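# Drive the cap screw into the bar and tighten it

## Task

Thread the loose cap screw into the bar and tighten it fully, using whichever hex key matches it. The breadboard is loose on the table and must end up lying flat on the table.

## Robot and tools

Robot: two Doosan M1013 arms, left_arm and right_arm, each with a Robotiq 2F-140 gripper and a wrist camera. Bases in the scene frame: left_arm at (-0.066, +0.442, 0) m, right_arm at (-0.092, -0.667, 0) m, each turned slightly about z. The fingers can fold at a hinge. Only the outer quarter of each pad, near the tip, gives a normal squeeze. Closer to the palm a narrow part may sit loose or slip out, while a wide one may be squeezed too hard. A fingertip pushed against a surface folds easily unless the gripper is fully closed.

Frames: the scene frame has its origin at table-top height, midway between the nominal bases, +z up, +x out over the table, and left_arm on the +y side (image sides do not match these names). Reported hand positions, quaternions (wxyz) and velocities are in the scene frame. Commanded offsets use the axes of that arm's current Hand target. The gripper's +z points along the fingers and the fingers open and close along its y. end_effector_position is the centre of the closed pads (66 mm long); fingertips extend about 33 mm beyond it at small openings, only 9 mm when fully open.

Row layout (used by execute_actions and move): 20 numbers, each in [-1, 1]. Numbers 1-10 belong to the left arm: dx, dy, dz, rx, ry, rz, gripper position, force_limit, speed, activate. Numbers 11-20 are the same ten for the right arm. Always send all 20 even if one arm is idle. dx..rz are an offset, not a pose: they are measured from the Hand target that held when the action (or move) began, along that target's own axes. 1.0 equals 0.6 m of translation or 180 degrees; rx, ry, rz form a single rotation vector. Repeating an offset in a new action moves further. All zeros in the six pose numbers means no new request for that arm. Gripper position: +1 fully open (140 mm), about -0.8 pads touching, -1 close until blocked. force_limit scales grip force (roughly 14 N at -1, 40 N at 0, 58 N at +1 for slow closes on small parts); speed sets finger speed (about 30, 140, 250 mm/s at -1, 0, +1); faster closes grip harder. Both start at +1. activate stays 0; send 1 once only if fault reads 7 or 13 or a result requests it. To leave a gripper unchanged, resend its last position, force_limit and speed.

Tools:
- execute_actions(actions, cameras): actions is a list of actions; each action is up to 15 rows, one per 1/30 s step; a short action repeats its last row to step 15. Every row in an action counts from the action's starting Hand target. An empty list returns images and full state.
- move(target, speed, blend, stop_force, zero, blocking, cameras): straight-line path for each gripper toward a target offset from its Hand target. target is one 20-number row or a list of up to 15 rows, all offsets from the same starting Hand targets. speed in m/s, 0.002 to 2 (default 0.25), turns limited to twice that in rad/s. blend in m for corner rounding. stop_force in N, 10 to 80, ends an arm's path when it meets that much resistance; use it slowly with a small value, not while the gripper rotates, and omit it when backing off a contact. zero (only with stop_force) resets the force baseline. blocking=false returns early, not allowed with stop_force. Moves total at most 10 s and do not avoid obstacles; avoid paths passing near an arm's own base.
- wait(seconds): 0 to 3600, lets time pass without new commands.
- stop(): brakes a running move.
- zoom_image(camera, region): camera is cam_high, cam_left_wrist or cam_right_wrist; region [x0, y0, x1, y1] in pixels, at most 504 by 504. Images are 896x504.
- clear_fault(arm): clears a reported torque or force fault on left_arm or right_arm.
- read_manual(section): licence texts only.
- finished_scene(scene): ends the scene, irreversible; scene is an integer 1 or 2.

Results: per arm end_effector_position (m), quaternion, velocities (omitted when joints are still), Hand target (last commanded pose after clipping; next offsets count from it), joint positions and torques, external joint torques, flange force along the gripper's x y z axes, wrist depth grids (7x7 cells of distances in mm), gripper position_measured (counts: 3 open, about 75 is 100 mm, 139 is 60 mm, 200 is 20 mm, 230 pads together), object_status (0 moving, 2 blocked while closing, i.e. gripping, 3 reached target or pads met), and fault. move adds a move: line such as done, off_target, moving, held or fault plus limits like paced or held. The controller clips commanded rotation to 32 degrees from the measured orientation per step, and the gripper may settle short of the target; send the remaining distance as a new offset.

Avoid: more than 144 N outside force or joint overload causes a fault stop needing clear_fault; overspeed and motor overheating also stop an arm. Pressing hard into firm contacts, clashes between the arms, drops, throwing parts, tipping or lifting the breadboard, and anything leaving the table all hurt or fail the task. Do not grip hard on a part still resting on something, and do not close one gripper on the other arm's fingers. Check object_status is 2 after gripping.

Each tool is called after ">>>" as name(argument=value, ...), one argument or row to a line, values as JSON.

## Session

>>> execute_actions(
  actions=[],
)

Scene clock: 0.00 s.
left_arm: end_effector_position=(+1.0249, +0.3271, +0.1060) position_measured=3 object_status=3 fault=0 end_effector_quat_wxyz=(-0.104, +0.862, +0.496, +0.036) | right_arm: end_effector_position=(+0.2118, -0.2876, +0.1659) position_measured=3 object_status=3 fault=0 end_effector_quat_wxyz=(-0.091, -0.397, +0.858, -0.313)
Joint positions: left_arm=[-0.226 1.131 0.416 0.206 1.678 0.343] | right_arm=[1.109 0.299 1.876 -0.379 1.53 -1.233]
Joint velocities: within noise
Joint torques (N m): no reading
External joint torques (N m): no reading
Flange force (N): no reading
Wrist depth (mm): cam_left_wrist=[254 244 235 225 217 210 203 / 262 252 243 233 224 215 209 / 272 260 250 239 230 222 213 / 283 133 256 248 237 144 220 / - 104 266 256 245 144 94 / - 283 277 265 253 244 95 / - 301 288 274 261 249 -] | cam_right_wrist=[661 571 433 - 305 276 239 / 805 - 410 365 302 - 236 / 694 476 404 - 294 256 - / 654 114 - - 297 130 107 / - 99 - 325 271 130 97 / - - - 339 - 239 102 / - - - 320 - 244 -]
Hand target: left_arm +1.0249, +0.3271, +0.1060; -0.104, +0.862, +0.496, +0.036 | right_arm +0.2118, -0.2876, +0.1659; -0.091, -0.397, +0.858, -0.313
Tool commands: left_gripper/position=+1.0 left_gripper/force_limit=+1.0 left_gripper/speed=+1.0 left_gripper/activate=+0.0 right_gripper/position=+1.0 right_gripper/force_limit=+1.0 right_gripper/speed=+1.0 right_gripper/activate=+0.0

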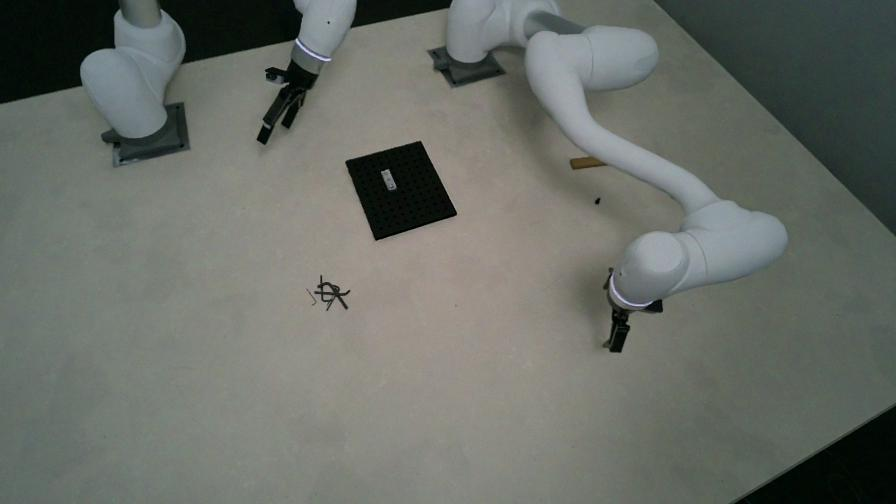

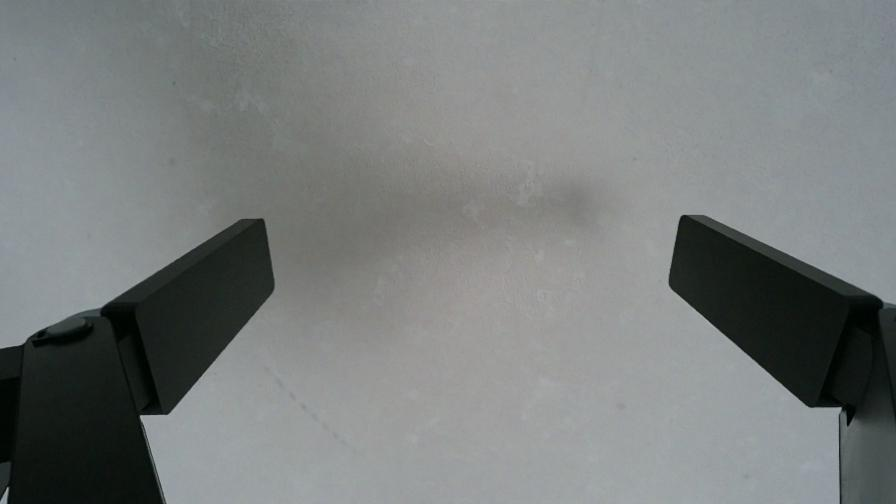

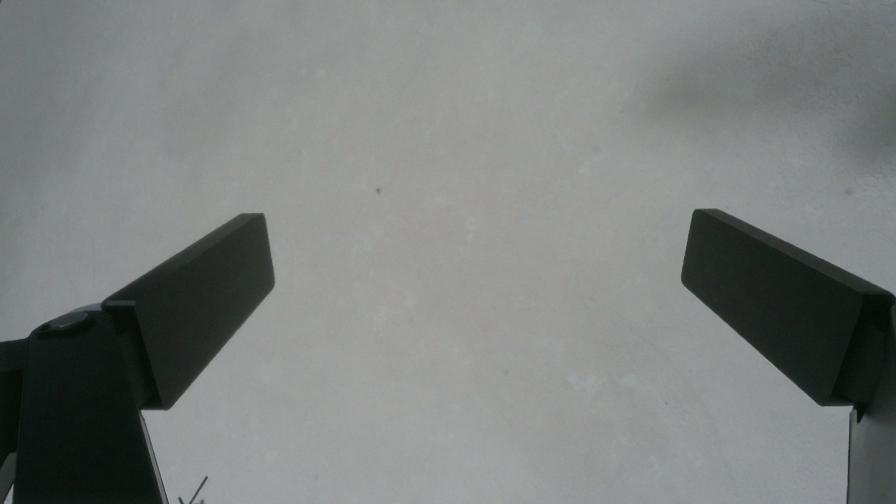

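>>> zoom_image(
  camera="cam_high",
  region=[290, 120, 490, 320],
)

>>> zoom_image(
  camera="cam_high",
  region=[560, 140, 640, 220],
)

>>> zoom_image(
  camera="cam_high",
  region=[295, 265, 365, 320],
)

Scaled by 2.520 from the camera's image (finer frame: 1280x720).

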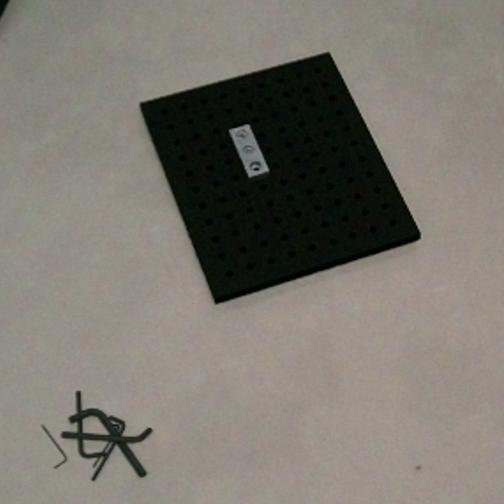

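Scaled by 6.300 from the camera's image (finer frame: 1280x720).

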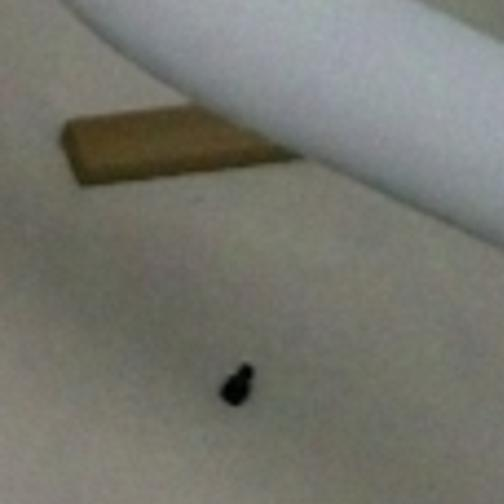

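Scaled by 7.200 from the camera's image (finer frame: 1280x720).

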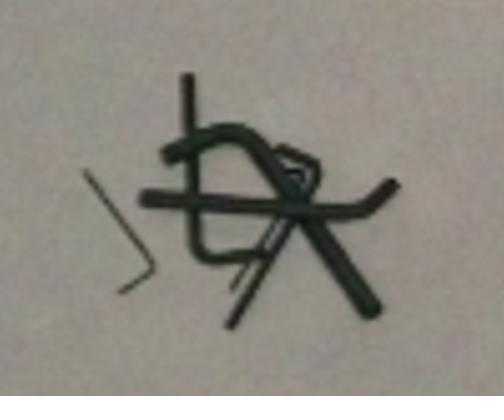

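>>> move(
  target=[-0.072,-0.972,-0.127,-0.046,-0.053,0,1,1,1,0,-0.192,-0.745,0.015,-0.159,-0.139,0,1,1,1,0],
  speed=0.4,
  cameras=["all"],
)

Scene clock: 5.40 s.
left_arm: end_effector_position=(+0.5038, +0.5581, +0.2571) position_measured=3 object_status=3 fault=0 end_effector_quat_wxyz=(+0.000, +0.867, +0.499, +0.000) | right_arm: end_effector_position=(+0.6195, -0.4397, +0.3201) position_measured=3 object_status=3 fault=0 end_effector_quat_wxyz=(+0.000, -0.420, +0.908, -0.001)
Joint positions: left_arm=[0.114 0.084 1.816 0.001 1.242 0.668] | right_arm=[0.295 0.319 1.411 -0.001 1.41 -2.174]
Joint torques (N m): left_arm=[-1.37 -45.38 -40.59 4.1 0.32 -0.54] | right_arm=[-1.56 -73.31 -44.86 4.34 -0.19 0.14]
External joint torques (N m): left_arm=[1.36 -2.5 1.3 -0.03 -0.35 0.54] | right_arm=[1.56 -2.27 2.44 -0.01 0.22 -0.14]
Flange force (N): left_arm=[-1.6 -6.7 1.0] | right_arm=[6.4 6.3 2.6]
Wrist depth (mm): cam_left_wrist=[345 346 347 345 350 352 353 / 365 362 367 366 370 372 370 / 385 388 385 388 389 395 392 / 408 133 413 415 413 134 411 / - 104 434 439 442 126 94 / - 467 472 470 470 481 93 / - 500 506 508 508 496 -] | cam_right_wrist=[419 410 - - 409 - - / - - - - - 422 - / 453 - - 454 - 448 - / - 134 - 476 - 130 443 / - 99 - - - 130 97 / - 613 540 535 546 549 - / - 577 591 - 594 577 -]
Hand target: left_arm +0.5038, +0.5582, +0.2572; +0.000, +0.867, +0.499, +0.000 | right_arm +0.6196, -0.4397, +0.3200; +0.000, -0.420, +0.908, -0.001
Off the commanded pose: left_arm 0.000 m, 0 deg | right_arm 0.000 m, 0 deg.
move: done

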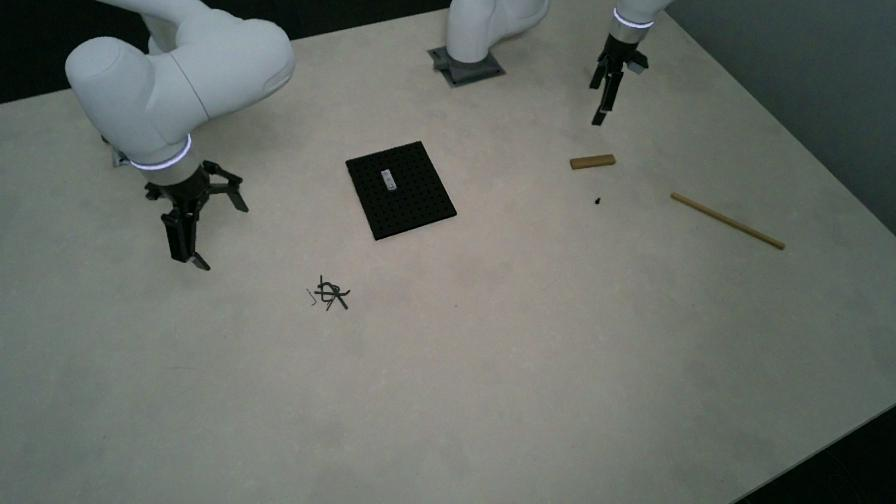

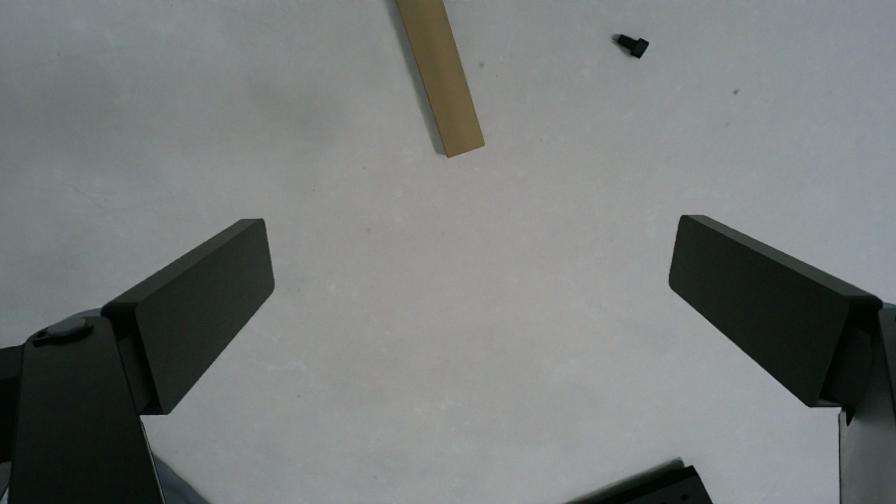

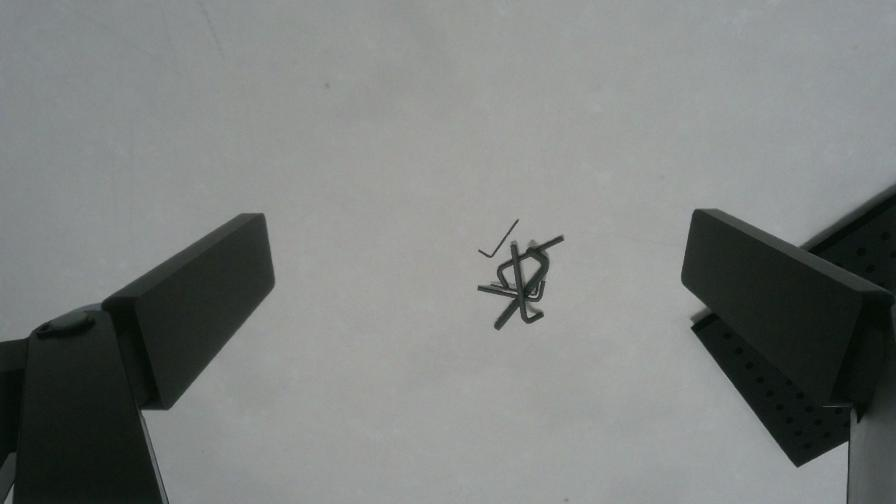

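>>> zoom_image(
  camera="cam_right_wrist",
  region=[460, 200, 590, 340],
)

>>> zoom_image(
  camera="cam_left_wrist",
  region=[590, 10, 670, 80],
)

Scaled by 3.600 from the camera's image (finer frame: 1280x720).

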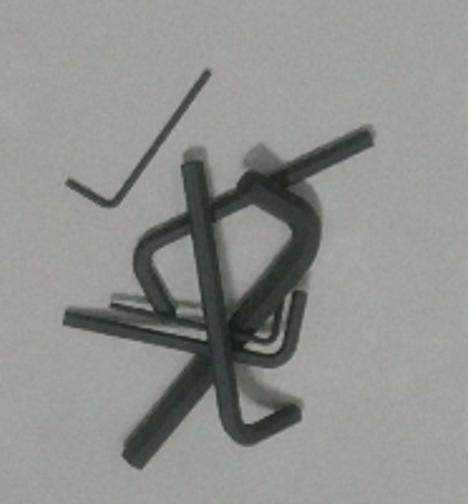

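Scaled by 6.300 from the camera's image (finer frame: 1280x720).

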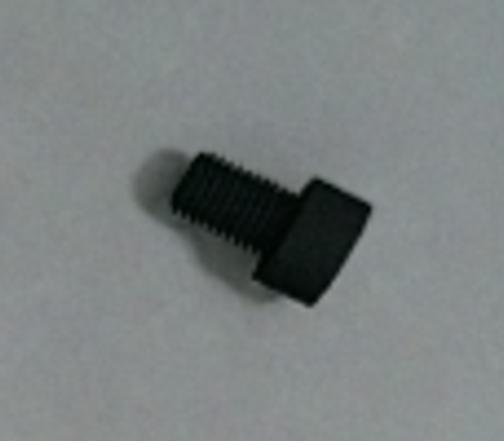

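>>> move(
  target=[0.149,0.229,0.178,0,0,0.624,1,1,1,0,-0.241,0.123,0.267,0,0,0,1,1,1,0],
  speed=0.5,
  cameras=["all"],
)

>>> zoom_image(
  camera="cam_right_wrist",
  region=[340, 140, 560, 360],
)

>>> zoom_image(
  camera="cam_left_wrist",
  region=[350, 150, 550, 350],
)

Scene clock: 18.90 s.
left_arm: end_effector_position=(+0.6675, +0.5664, +0.1504) position_measured=3 object_status=3 fault=0 end_effector_quat_wxyz=(+0.000, +0.897, -0.442, +0.000) | right_arm: end_effector_position=(+0.6571, -0.2819, +0.1597) position_measured=3 object_status=3 fault=0 end_effector_quat_wxyz=(+0.000, -0.420, +0.908, -0.001)
Joint positions: left_arm=[0.094 0.396 1.622 0.001 1.124 2.608] | right_arm=[0.466 0.537 1.387 -0.001 1.218 -2.003]
Joint torques (N m): left_arm=[-0.8 -76.17 -38.76 3.85 0.27 -0.48] | right_arm=[-1.19 -91.55 -42.87 4.17 -0.25 0.12]
External joint torques (N m): left_arm=[0.71 -0.08 1.54 -0.07 -0.3 0.48] | right_arm=[1.22 -2.83 2.72 -0.06 0.3 -0.12]
Flange force (N): left_arm=[-3.1 2.4 1.9] | right_arm=[9.5 5.3 0.6]
Wrist depth (mm): cam_left_wrist=[249 250 250 252 253 255 256 / 259 264 265 267 268 269 271 / 277 278 281 282 285 285 287 / 292 133 297 298 300 134 300 / - 104 316 318 315 134 90 / - 332 343 334 340 349 93 / - 361 366 367 368 373 -] | cam_right_wrist=[- - - 261 260 266 263 / - - - 276 - 275 271 / - - 298 285 - 294 - / 312 134 - 309 316 130 - / - 99 - 331 - 121 97 / - - - 349 - 348 97 / - - 376 380 - 365 -]
Hand target: left_arm +0.6675, +0.5664, +0.1503; +0.000, +0.897, -0.442, +0.000 | right_arm +0.6571, -0.2819, +0.1597; +0.000, -0.420, +0.908, -0.001
Off the commanded pose: left_arm 0.000 m, 0 deg | right_arm 0.000 m, 0 deg.
move: done

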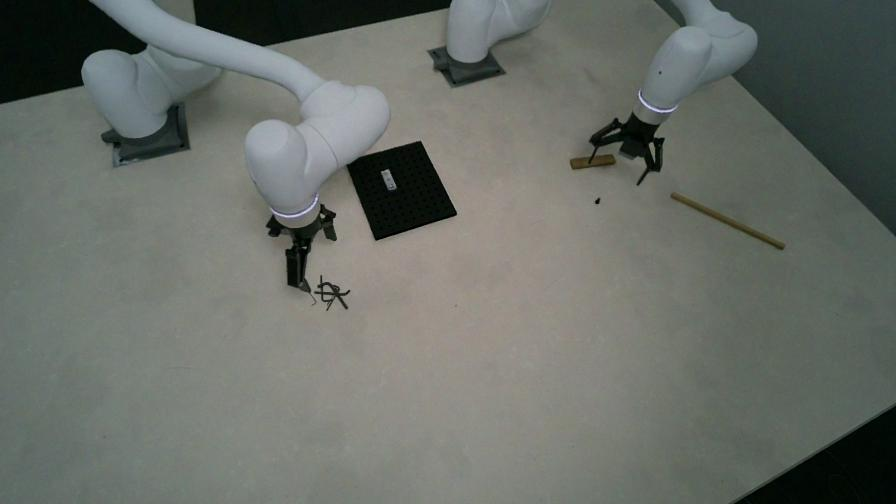

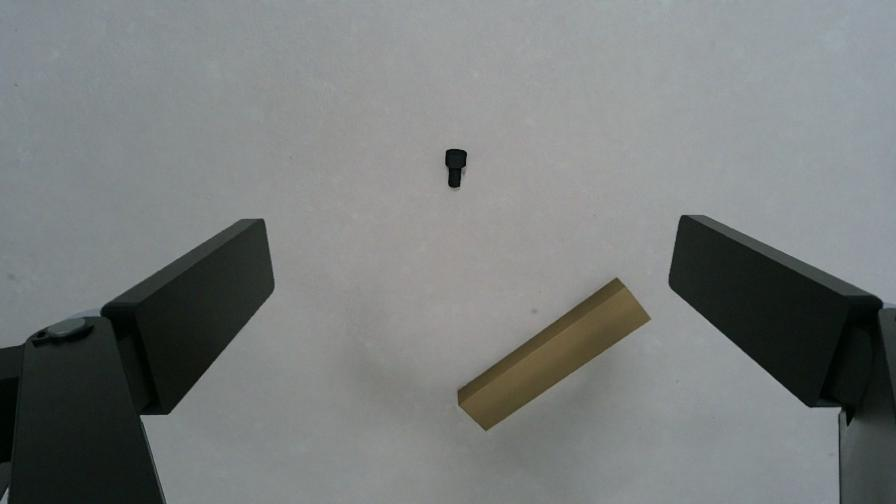

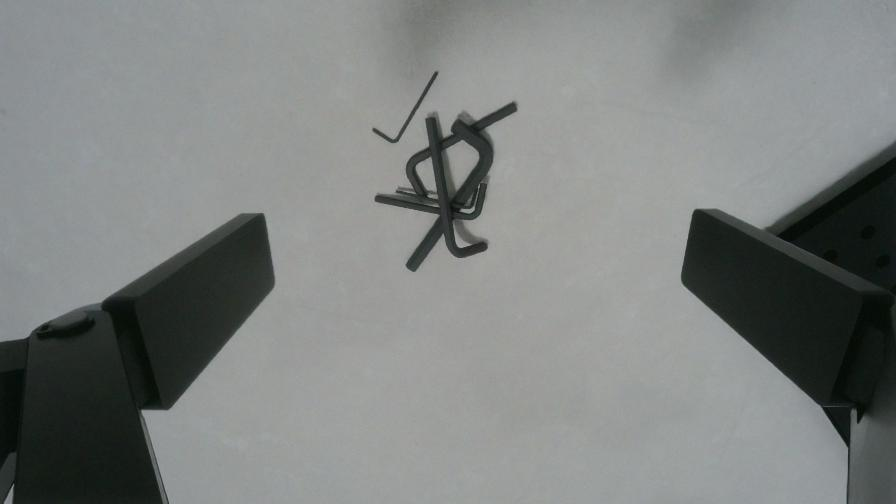

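Scaled by 2.291 from the camera's image (finer frame: 1280x720).

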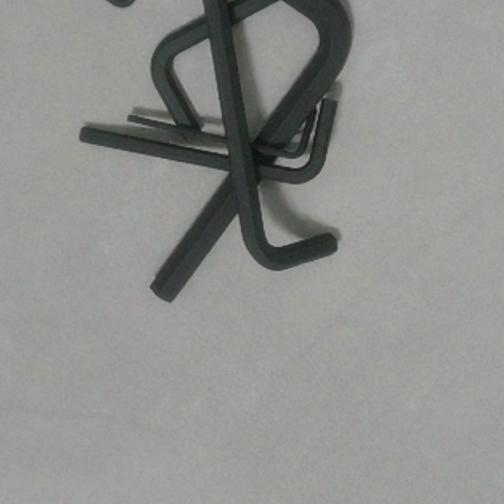

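Scaled by 2.520 from the camera's image (finer frame: 1280x720).

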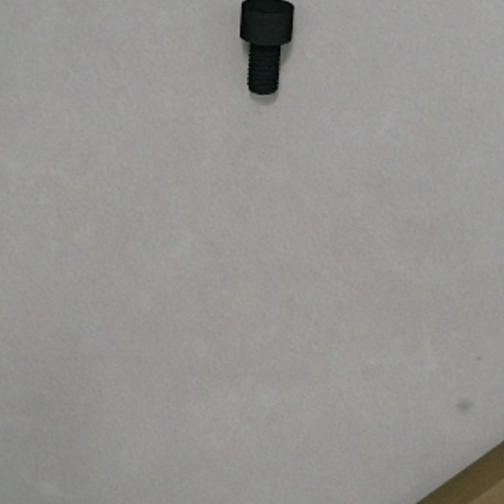

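>>> zoom_image(
  camera="cam_right_wrist",
  region=[400, 90, 530, 220],
)

>>> zoom_image(
  camera="cam_right_wrist",
  region=[390, 180, 500, 290],
)

>>> zoom_image(
  camera="cam_left_wrist",
  region=[420, 130, 490, 200],
)

Scaled by 3.877 from the camera's image (finer frame: 1280x720).

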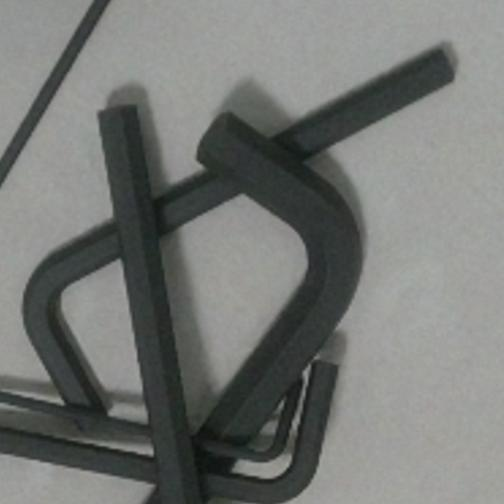

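Scaled by 4.582 from the camera's image (finer frame: 1280x720).

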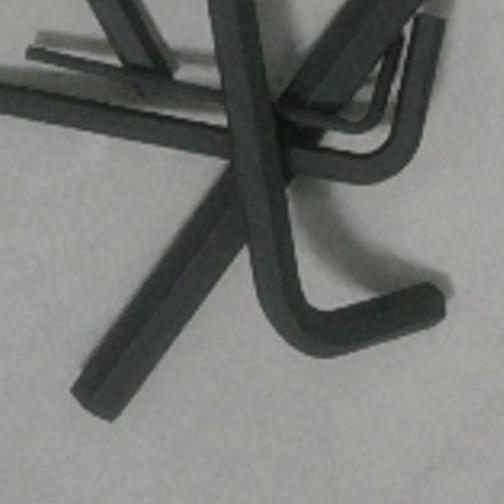

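Scaled by 7.200 from the camera's image (finer frame: 1280x720).

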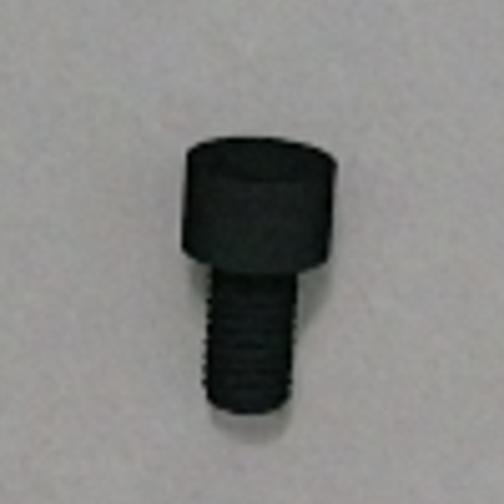

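>>> move(
  target=[0.0378,-0.0068,0.125,0,-0.0556,0,-0.3,-1,0,0,-0.02,0.755,-0.067,0,0,0,1,1,1,0],
  speed=0.4,
  cameras=["cam_left_wrist","cam_right_wrist","cam_high"],
)

>>> zoom_image(
  camera="cam_left_wrist",
  region=[380, 180, 520, 320],
)

Scene clock: 24.17 s.
left_arm: end_effector_position=(+0.6845, +0.5510, +0.0753) position_measured=167 object_status=3 fault=0 end_effector_quat_wxyz=(-0.039, +0.893, -0.441, -0.079) | right_arm: end_effector_position=(+0.3196, +0.0204, +0.1992) position_measured=3 object_status=3 fault=0 end_effector_quat_wxyz=(+0.000, -0.420, +0.908, -0.001)
Joint positions: left_arm=[0.009 0.52 1.591 0.158 1.137 2.45] | right_arm=[1.02 0.453 1.443 -0.002 1.246 -1.448]
Joint torques (N m): left_arm=[-0.6 -86.51 -37.06 3.93 0.6 -0.57] | right_arm=[-1.24 -84.63 -43.08 4.13 -0.27 0.12]
External joint torques (N m): left_arm=[0.49 0.24 1.52 -0.04 -0.33 0.57] | right_arm=[1.85 -2.59 2.39 0.07 0.32 -0.12]
Flange force (N): left_arm=[-2.6 2.0 2.1] | right_arm=[9.5 0.6 0.8]
Wrist depth (mm): cam_left_wrist=[171 175 173 174 174 178 176 / 186 187 187 187 189 190 190 / 203 204 204 202 205 206 207 / 221 222 219 220 173 225 227 / 245 235 86 248 91 91 246 / - 65 - 285 - 72 69 / - - - 308 - - -] | cam_right_wrist=[- - 279 - 304 303 - / 316 - 283 - 314 312 - / - - 301 312 326 - - / 358 114 324 336 354 130 346 / - 99 345 349 - 122 97 / - 417 - - - - - / - - 433 428 427 - -]
Hand target: left_arm +0.6845, +0.5510, +0.0753; -0.039, +0.893, -0.441, -0.079 | right_arm +0.3195, +0.0205, +0.1992; +0.000, -0.420, +0.908, -0.001
Off the commanded pose: left_arm 0.000 m, 0 deg | right_arm 0.000 m, 0 deg.
move: done

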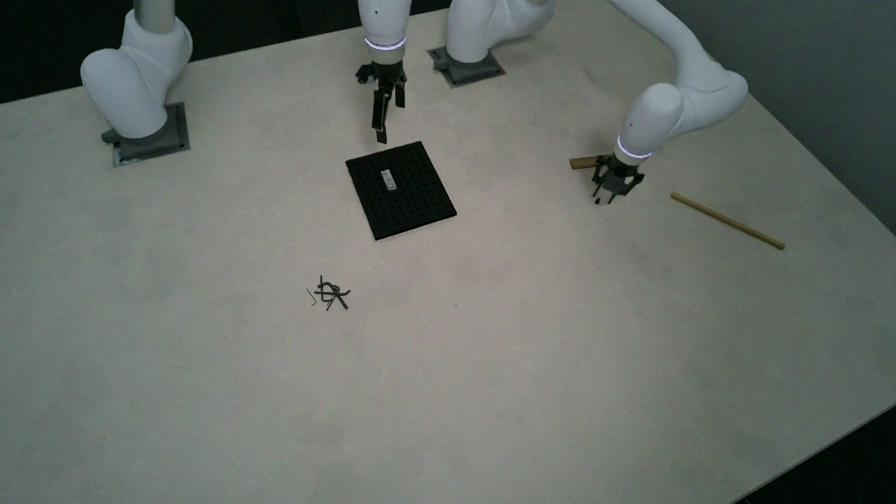

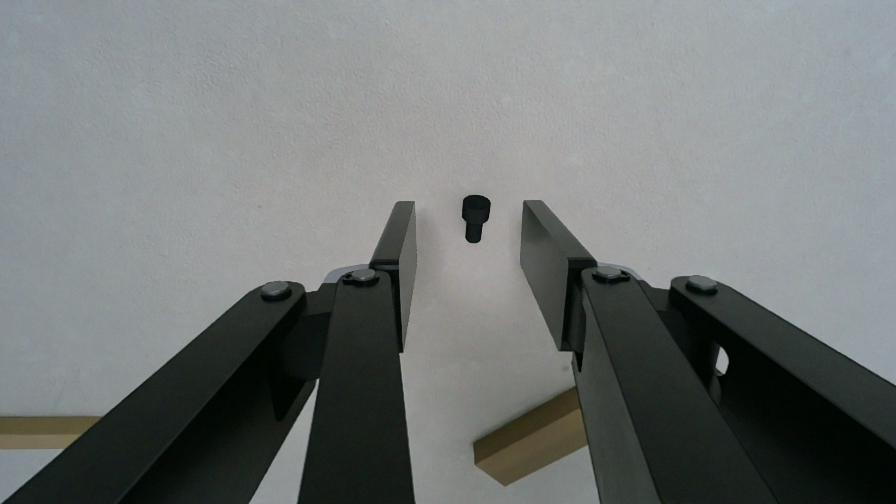

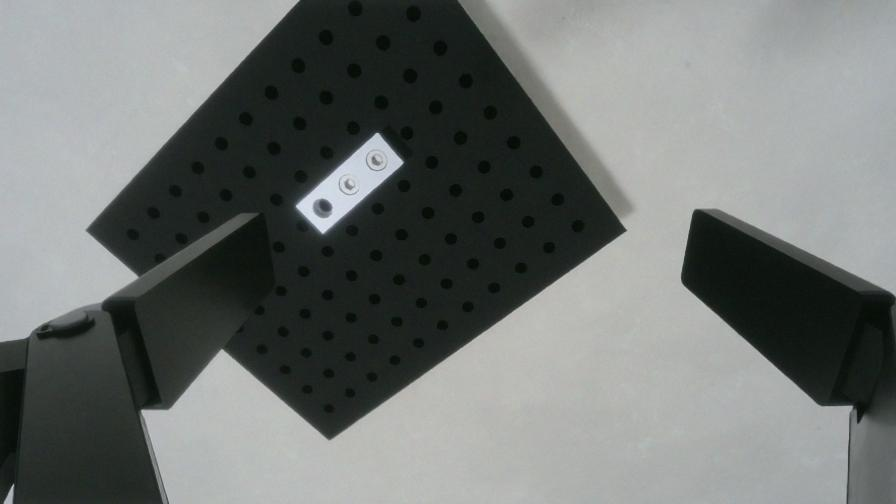

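Scaled by 3.600 from the camera's image (finer frame: 1280x720).

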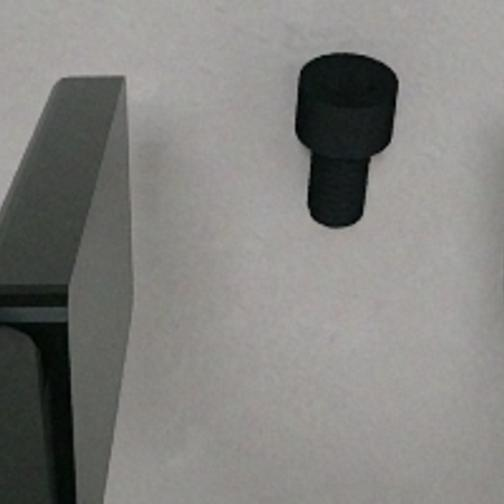

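>>> zoom_image(
  camera="cam_right_wrist",
  region=[280, 120, 420, 250],
)

Scaled by 3.600 from the camera's image (finer frame: 1280x720).

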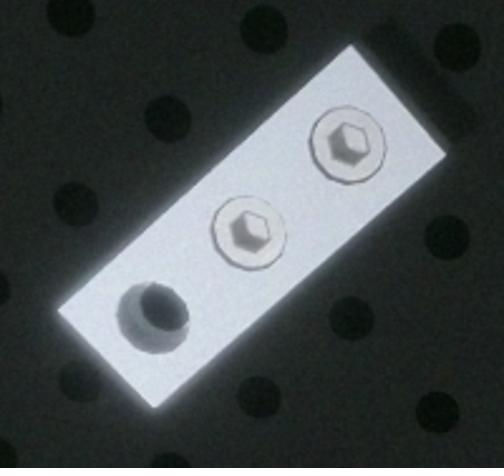

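>>> move(
  target=[
    [0.012,0.0095,0.055,0,0,0,-0.55,-1,-0.5,0,0.071,-0.7855,0.175,0,0,0.953,-0.3,-1,0,0],
    [0.012,0.0095,0.065,0,0,0,-0.55,-1,-0.5,0,0.071,-0.7855,0.175,0,0,0.953,-0.3,-1,0,0],
  ],
  speed=0.4,
  cameras=["cam_left_wrist","cam_right_wrist"],
)

>>> zoom_image(
  camera="cam_right_wrist",
  region=[340, 110, 600, 370],
)

>>> zoom_image(
  camera="cam_left_wrist",
  region=[390, 170, 550, 290],
)

Scene clock: 32.97 s.
left_arm: end_effector_position=(+0.6803, +0.5473, +0.0359) position_measured=199 object_status=3 fault=0 end_effector_quat_wxyz=(-0.039, +0.893, -0.441, -0.078) | right_arm: end_effector_position=(+0.6513, -0.3171, +0.0950) position_measured=167 object_status=3 fault=0 end_effector_quat_wxyz=(+0.001, +0.874, +0.486, +0.000)
Joint positions: left_arm=[0.004 0.549 1.628 0.162 1.073 2.434] | right_arm=[0.43 0.548 1.495 -0.002 1.098 0.956]
Joint torques (N m): left_arm=[2.32 -62.29 -21.27 4.01 -0.1 -0.58] | right_arm=[-1.21 -90.73 -40.87 3.92 -0.31 0.11]
External joint torques (N m): left_arm=[-2.34 -25.37 -13.02 -0.26 0.37 0.58] | right_arm=[1.06 -2.46 2.83 0 0.27 -0.11]
Flange force (N): left_arm=[-5.7 4.6 -31.5] | right_arm=[-7.7 -6.4 0.0]
Wrist depth (mm): cam_left_wrist=[137 138 138 139 140 140 141 / 149 149 149 150 151 152 153 / 161 162 163 163 165 166 169 / 176 177 175 172 174 182 183 / 196 191 84 196 92 87 204 / 213 62 72 224 - - 224 / - - - - - - -] | cam_right_wrist=[204 - 202 195 - - - / - 213 214 210 - - 216 / 228 - - 222 225 - 223 / 244 - - - 152 - - / 259 - - - - - - / - - - 280 - - - / - - - 295 - - -]
Hand target: left_arm +0.6801, +0.5473, +0.0357; -0.039, +0.893, -0.441, -0.079 | right_arm +0.6513, -0.3171, +0.0950; +0.001, +0.874, +0.486, +0.000
Off the commanded pose: left_arm 0.000 m, 0 deg | right_arm 0.000 m, 0 deg.
move: done

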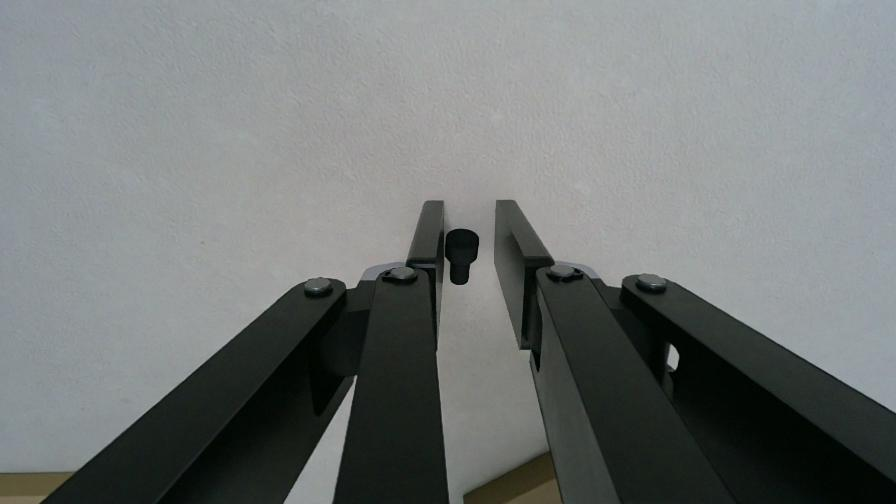

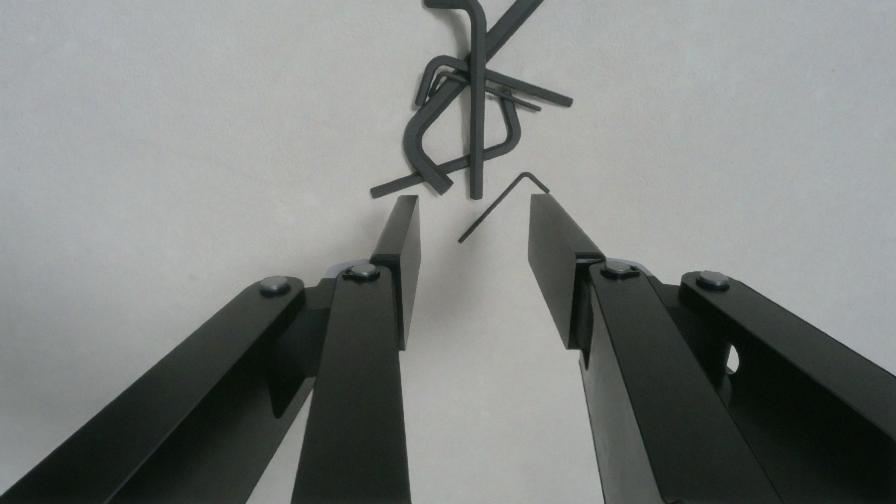

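Scaled by 1.938 from the camera's image (finer frame: 1280x720).

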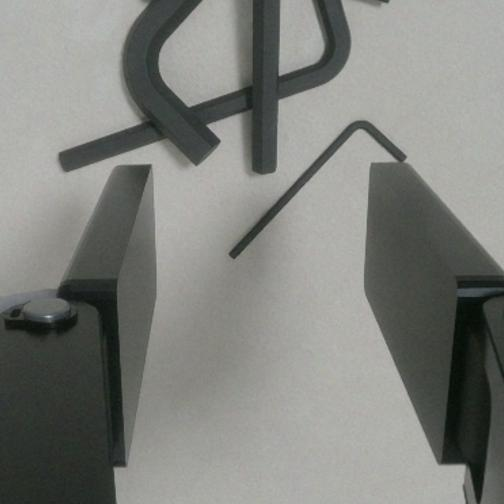

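Scaled by 3.150 from the camera's image (finer frame: 1280x720).

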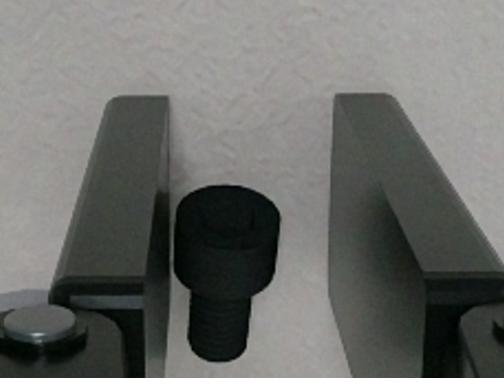

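>>> move(
  target=[
    [0,-0.0045,-0.0014,0,0.0278,0,-0.55,-1,-1,0,0,0.0072,0.083,0,0,0,-0.65,-1,0,0],
    [0,-0.0045,-0.0014,0,0.0278,0,-1,-1,-1,0,0,0.0072,0.083,0,0,0,-0.65,-1,0,0],
  ],
  speed=0.2,
  cameras=["cam_left_wrist","cam_right_wrist"],
)

>>> zoom_image(
  camera="cam_right_wrist",
  region=[380, 130, 580, 330],
)

>>> zoom_image(
  camera="cam_left_wrist",
  region=[390, 170, 550, 290],
)

Scene clock: 36.87 s.
left_arm: end_effector_position=(+0.6824, +0.5488, +0.0365) position_measured=211 object_status=0 fault=0 end_effector_quat_wxyz=(-0.020, +0.896, -0.442, -0.039) | right_arm: end_effector_position=(+0.6551, -0.3195, +0.0452) position_measured=211 object_status=3 fault=0 end_effector_quat_wxyz=(+0.001, +0.874, +0.486, +0.000)
Joint positions: left_arm=[0.036 0.527 1.654 0.087 1.011 2.504] | right_arm=[0.425 0.591 1.525 -0.002 1.025 0.951]
Joint torques (N m): left_arm=[-0.57 -85.22 -35.42 3.6 0.49 -0.55] | right_arm=[-1.03 -93.18 -39.21 3.76 -0.34 0.15]
External joint torques (N m): left_arm=[0.51 -0.32 1.39 0 -0.38 0.55] | right_arm=[0.58 -2.75 2.3 0.03 0.29 -0.15]
Flange force (N): left_arm=[-3.0 2.5 1.3] | right_arm=[-7.2 -5.3 -1.2]
Wrist depth (mm): cam_left_wrist=[142 143 144 145 145 145 147 / 153 152 153 154 155 156 156 / 163 163 165 165 166 167 169 / 176 176 175 164 174 180 182 / 190 188 81 92 92 91 196 / 204 62 69 - - - - / - - - - - - -] | cam_right_wrist=[157 159 - 148 - - - / - 167 168 162 166 167 - / - 177 - 171 - 176 - / - - 191 131 109 - 189 / - - - - 90 195 - / 214 - - - - - - / - - - - - - -]
Hand target: left_arm +0.6824, +0.5488, +0.0365; -0.020, +0.896, -0.442, -0.039 | right_arm +0.6551, -0.3195, +0.0452; +0.001, +0.874, +0.486, +0.000
Off the commanded pose: left_arm 0.000 m, 0 deg | right_arm 0.000 m, 0 deg.
move: done

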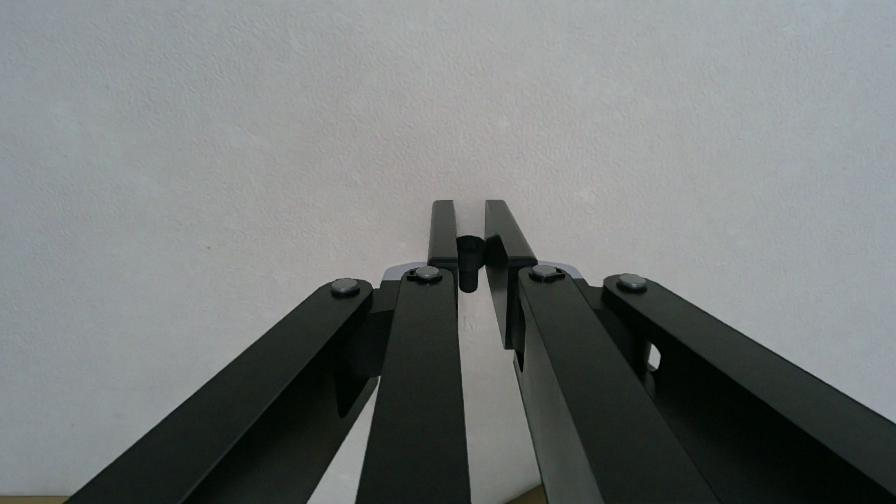

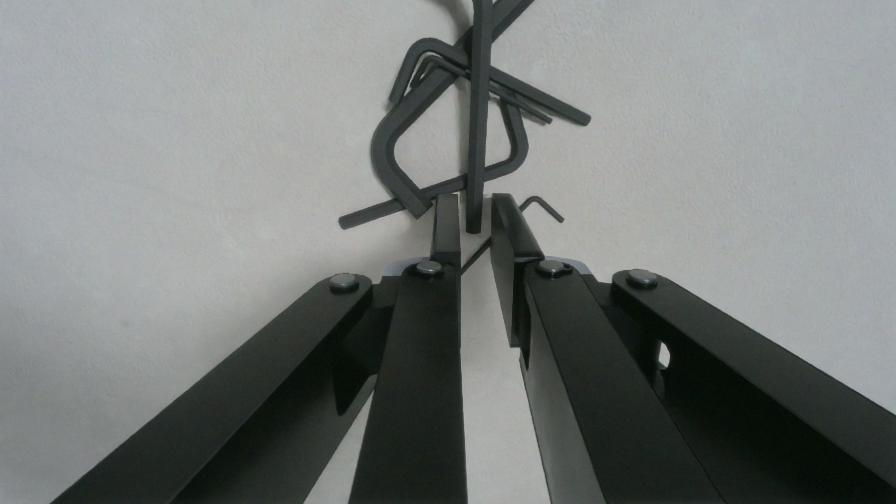

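Scaled by 2.520 from the camera's image (finer frame: 1280x720).

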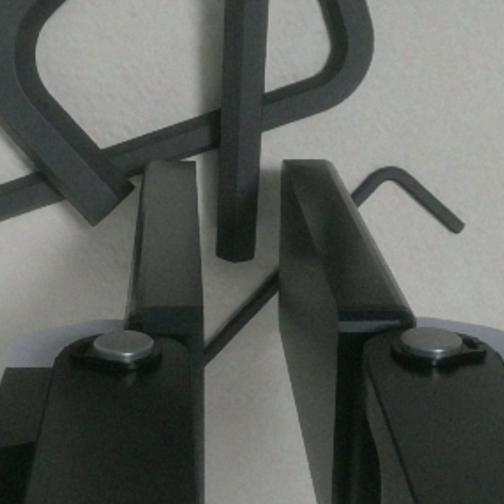

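Scaled by 3.150 from the camera's image (finer frame: 1280x720).

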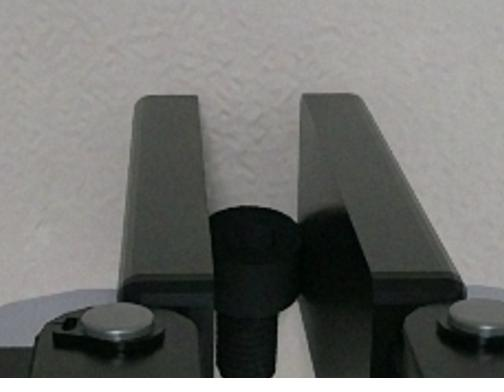

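>>> move(
  target=[
    [0,0,0,0,0,0,-1,-1,-1,0,-0.005,0.0005,0.012,0,0,0,-0.65,-1,-1,0],
    [0,0,0,0,0,0,-1,-1,-1,0,-0.005,0.0005,0.012,0,0,0,-1,-1,-1,0],
  ],
  speed=0.1,
  cameras=["cam_left_wrist","cam_right_wrist"],
)

>>> zoom_image(
  camera="cam_right_wrist",
  region=[380, 130, 580, 330],
)

Scene clock: 38.70 s.
left_arm: end_effector_position=(+0.6824, +0.5488, +0.0365) position_measured=211 object_status=2 fault=0 end_effector_quat_wxyz=(-0.020, +0.896, -0.442, -0.039) | right_arm: end_effector_position=(+0.6537, -0.3222, +0.0380) position_measured=221 object_status=2 fault=0 end_effector_quat_wxyz=(+0.001, +0.874, +0.486, +0.000)
Joint positions: left_arm=[0.036 0.527 1.654 0.087 1.011 2.504] | right_arm=[0.423 0.594 1.535 -0.002 1.012 0.949]
Joint torques (N m): left_arm=[-0.56 -84.93 -35.35 3.64 0.51 -0.59] | right_arm=[-1.57 -92.31 -38.64 3.77 -0.5 0.13]
External joint torques (N m): left_arm=[0.39 -0.1 1.43 -0.06 -0.41 0.59] | right_arm=[1.84 -3.25 2.4 -0.02 0.46 -0.13]
Flange force (N): left_arm=[-2.8 2.4 1.6] | right_arm=[-6.9 -7.0 -2.0]
Wrist depth (mm): cam_left_wrist=[143 143 144 144 145 145 146 / 152 153 154 154 155 156 156 / 163 164 165 165 166 167 168 / 175 176 175 165 175 180 182 / 190 188 81 92 91 91 197 / 204 62 69 - - - - / - - - - - - -] | cam_right_wrist=[- - - 140 151 - 149 / - - - 154 156 - - / - - 168 163 - - - / - 182 - - - - 182 / - - - - 89 - 189 / - - - - - - - / - - - - - - -]
Hand target: left_arm +0.6824, +0.5488, +0.0365; -0.020, +0.896, -0.442, -0.039 | right_arm +0.6537, -0.3222, +0.0380; +0.001, +0.874, +0.486, +0.000
Off the commanded pose: left_arm 0.000 m, 0 deg | right_arm 0.000 m, 0 deg.
move: done

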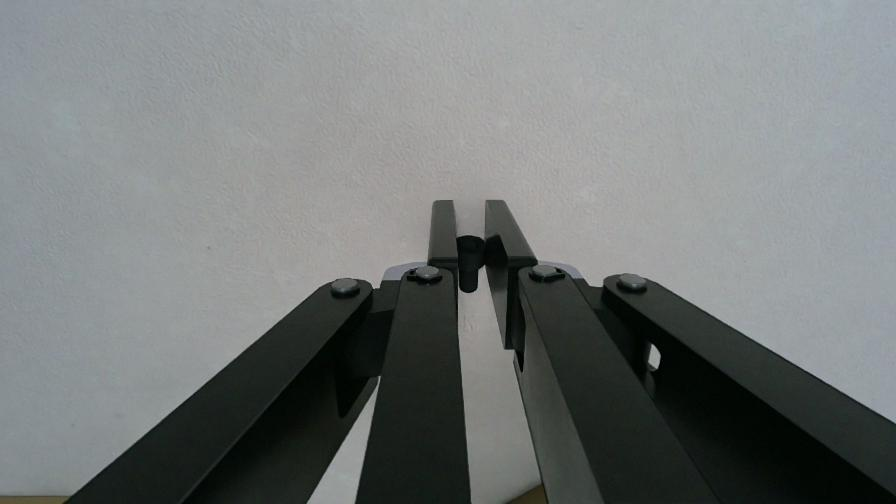

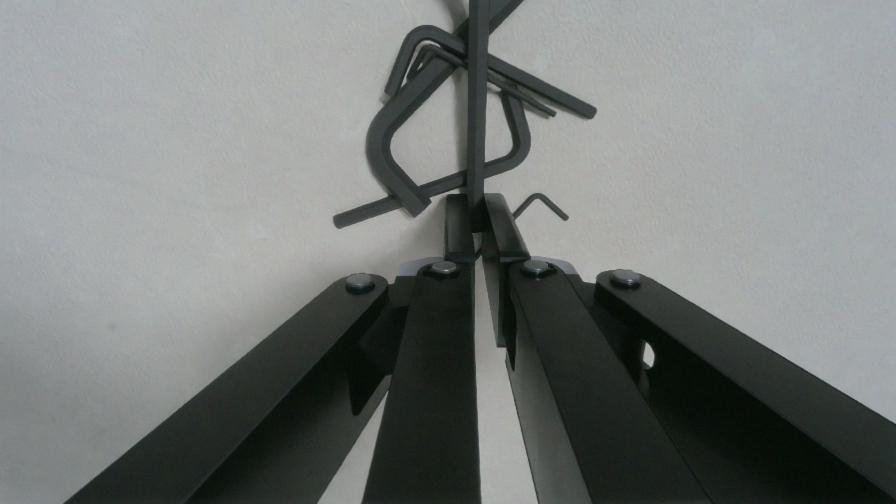

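Scaled by 2.520 from the camera's image (finer frame: 1280x720).

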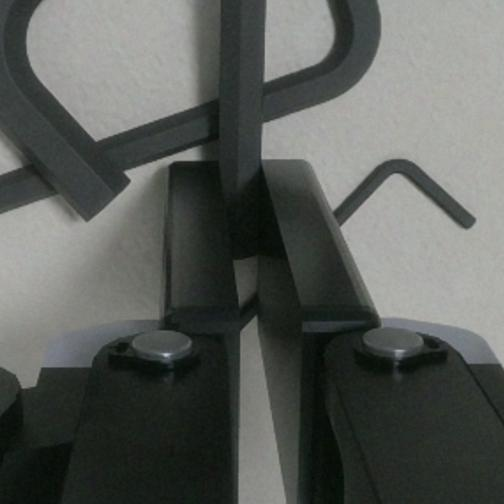

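>>> move(
  target=[
    [-0.0116,0,-0.133,0,0,0,-1,-1,-1,0,0,0,-0.15,0,0,0,-1,-1,-1,0],
  ],
  speed=0.12,
  cameras=["cam_left_wrist","cam_right_wrist"],
)

>>> zoom_image(
  camera="cam_right_wrist",
  region=[380, 0, 600, 250],
)

>>> zoom_image(
  camera="cam_left_wrist",
  region=[390, 170, 550, 330],
)

Scene clock: 40.73 s.
left_arm: end_effector_position=(+0.6824, +0.5488, +0.1166) position_measured=211 object_status=2 fault=0 end_effector_quat_wxyz=(-0.020, +0.896, -0.442, -0.039) | right_arm: end_effector_position=(+0.6536, -0.3221, +0.1279) position_measured=221 object_status=2 fault=0 end_effector_quat_wxyz=(+0.001, +0.874, +0.486, +0.000)
Joint positions: left_arm=[0.036 0.46 1.595 0.081 1.137 2.515] | right_arm=[0.423 0.525 1.467 -0.001 1.149 0.949]
Joint torques (N m): left_arm=[-0.48 -82.59 -38.18 3.95 0.48 -0.55] | right_arm=[-1.36 -89.6 -41.84 4.02 -0.37 0.08]
External joint torques (N m): left_arm=[0.59 0.28 1.37 -0.05 -0.38 0.55] | right_arm=[1.4 -2.58 2.71 0.01 0.32 -0.08]
Flange force (N): left_arm=[-2.6 1.7 2.1] | right_arm=[-7.4 -6.8 0.2]
Wrist depth (mm): cam_left_wrist=[215 215 215 216 217 217 218 / 229 228 230 230 232 232 234 / 246 245 246 247 248 249 250 / 264 264 262 136 260 267 270 / 286 283 77 - 91 85 292 / 303 62 69 - - - 312 / - - - - - - -] | cam_right_wrist=[- 233 - 219 230 233 231 / - 245 245 242 240 - - / - - 260 258 - - - / - - 270 - 109 276 - / - 291 - - 89 - 295 / - - - - - - - / - - - - - - -]
Hand target: left_arm +0.6824, +0.5488, +0.1166; -0.020, +0.896, -0.442, -0.039 | right_arm +0.6536, -0.3221, +0.1280; +0.001, +0.874, +0.486, +0.000
Off the commanded pose: left_arm 0.000 m, 0 deg | right_arm 0.000 m, 0 deg.
move: done

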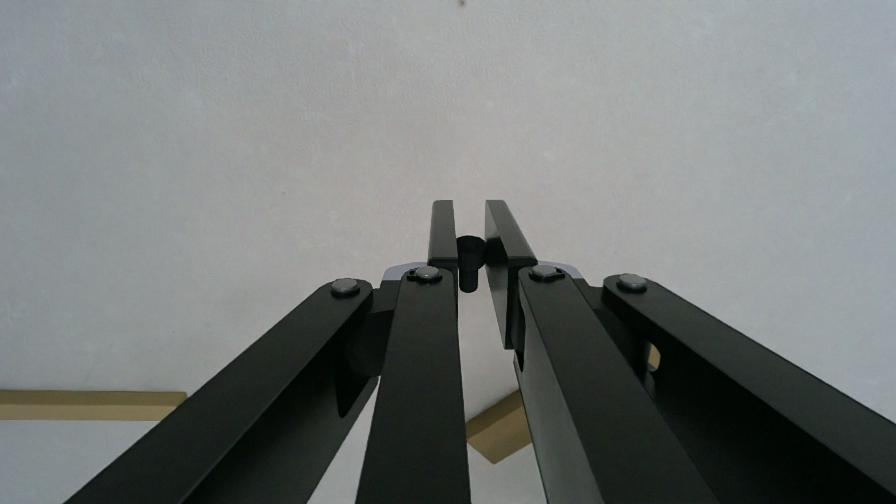

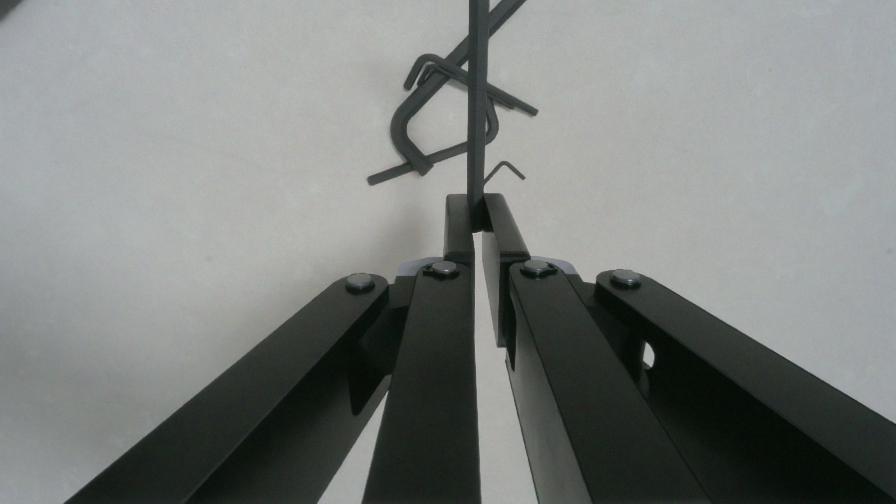

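Scaled by 2.016 from the camera's image (finer frame: 1280x720).

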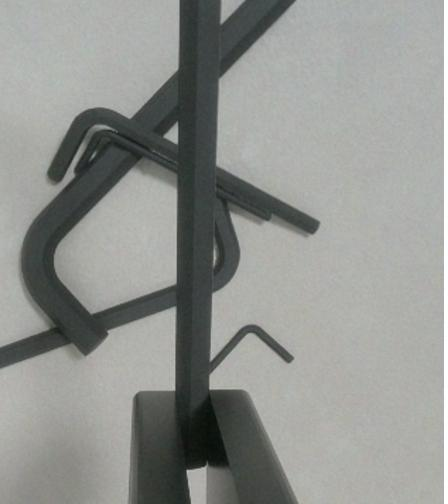

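Scaled by 3.150 from the camera's image (finer frame: 1280x720).

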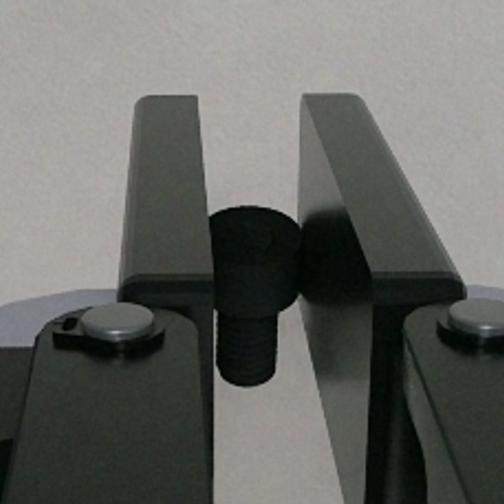

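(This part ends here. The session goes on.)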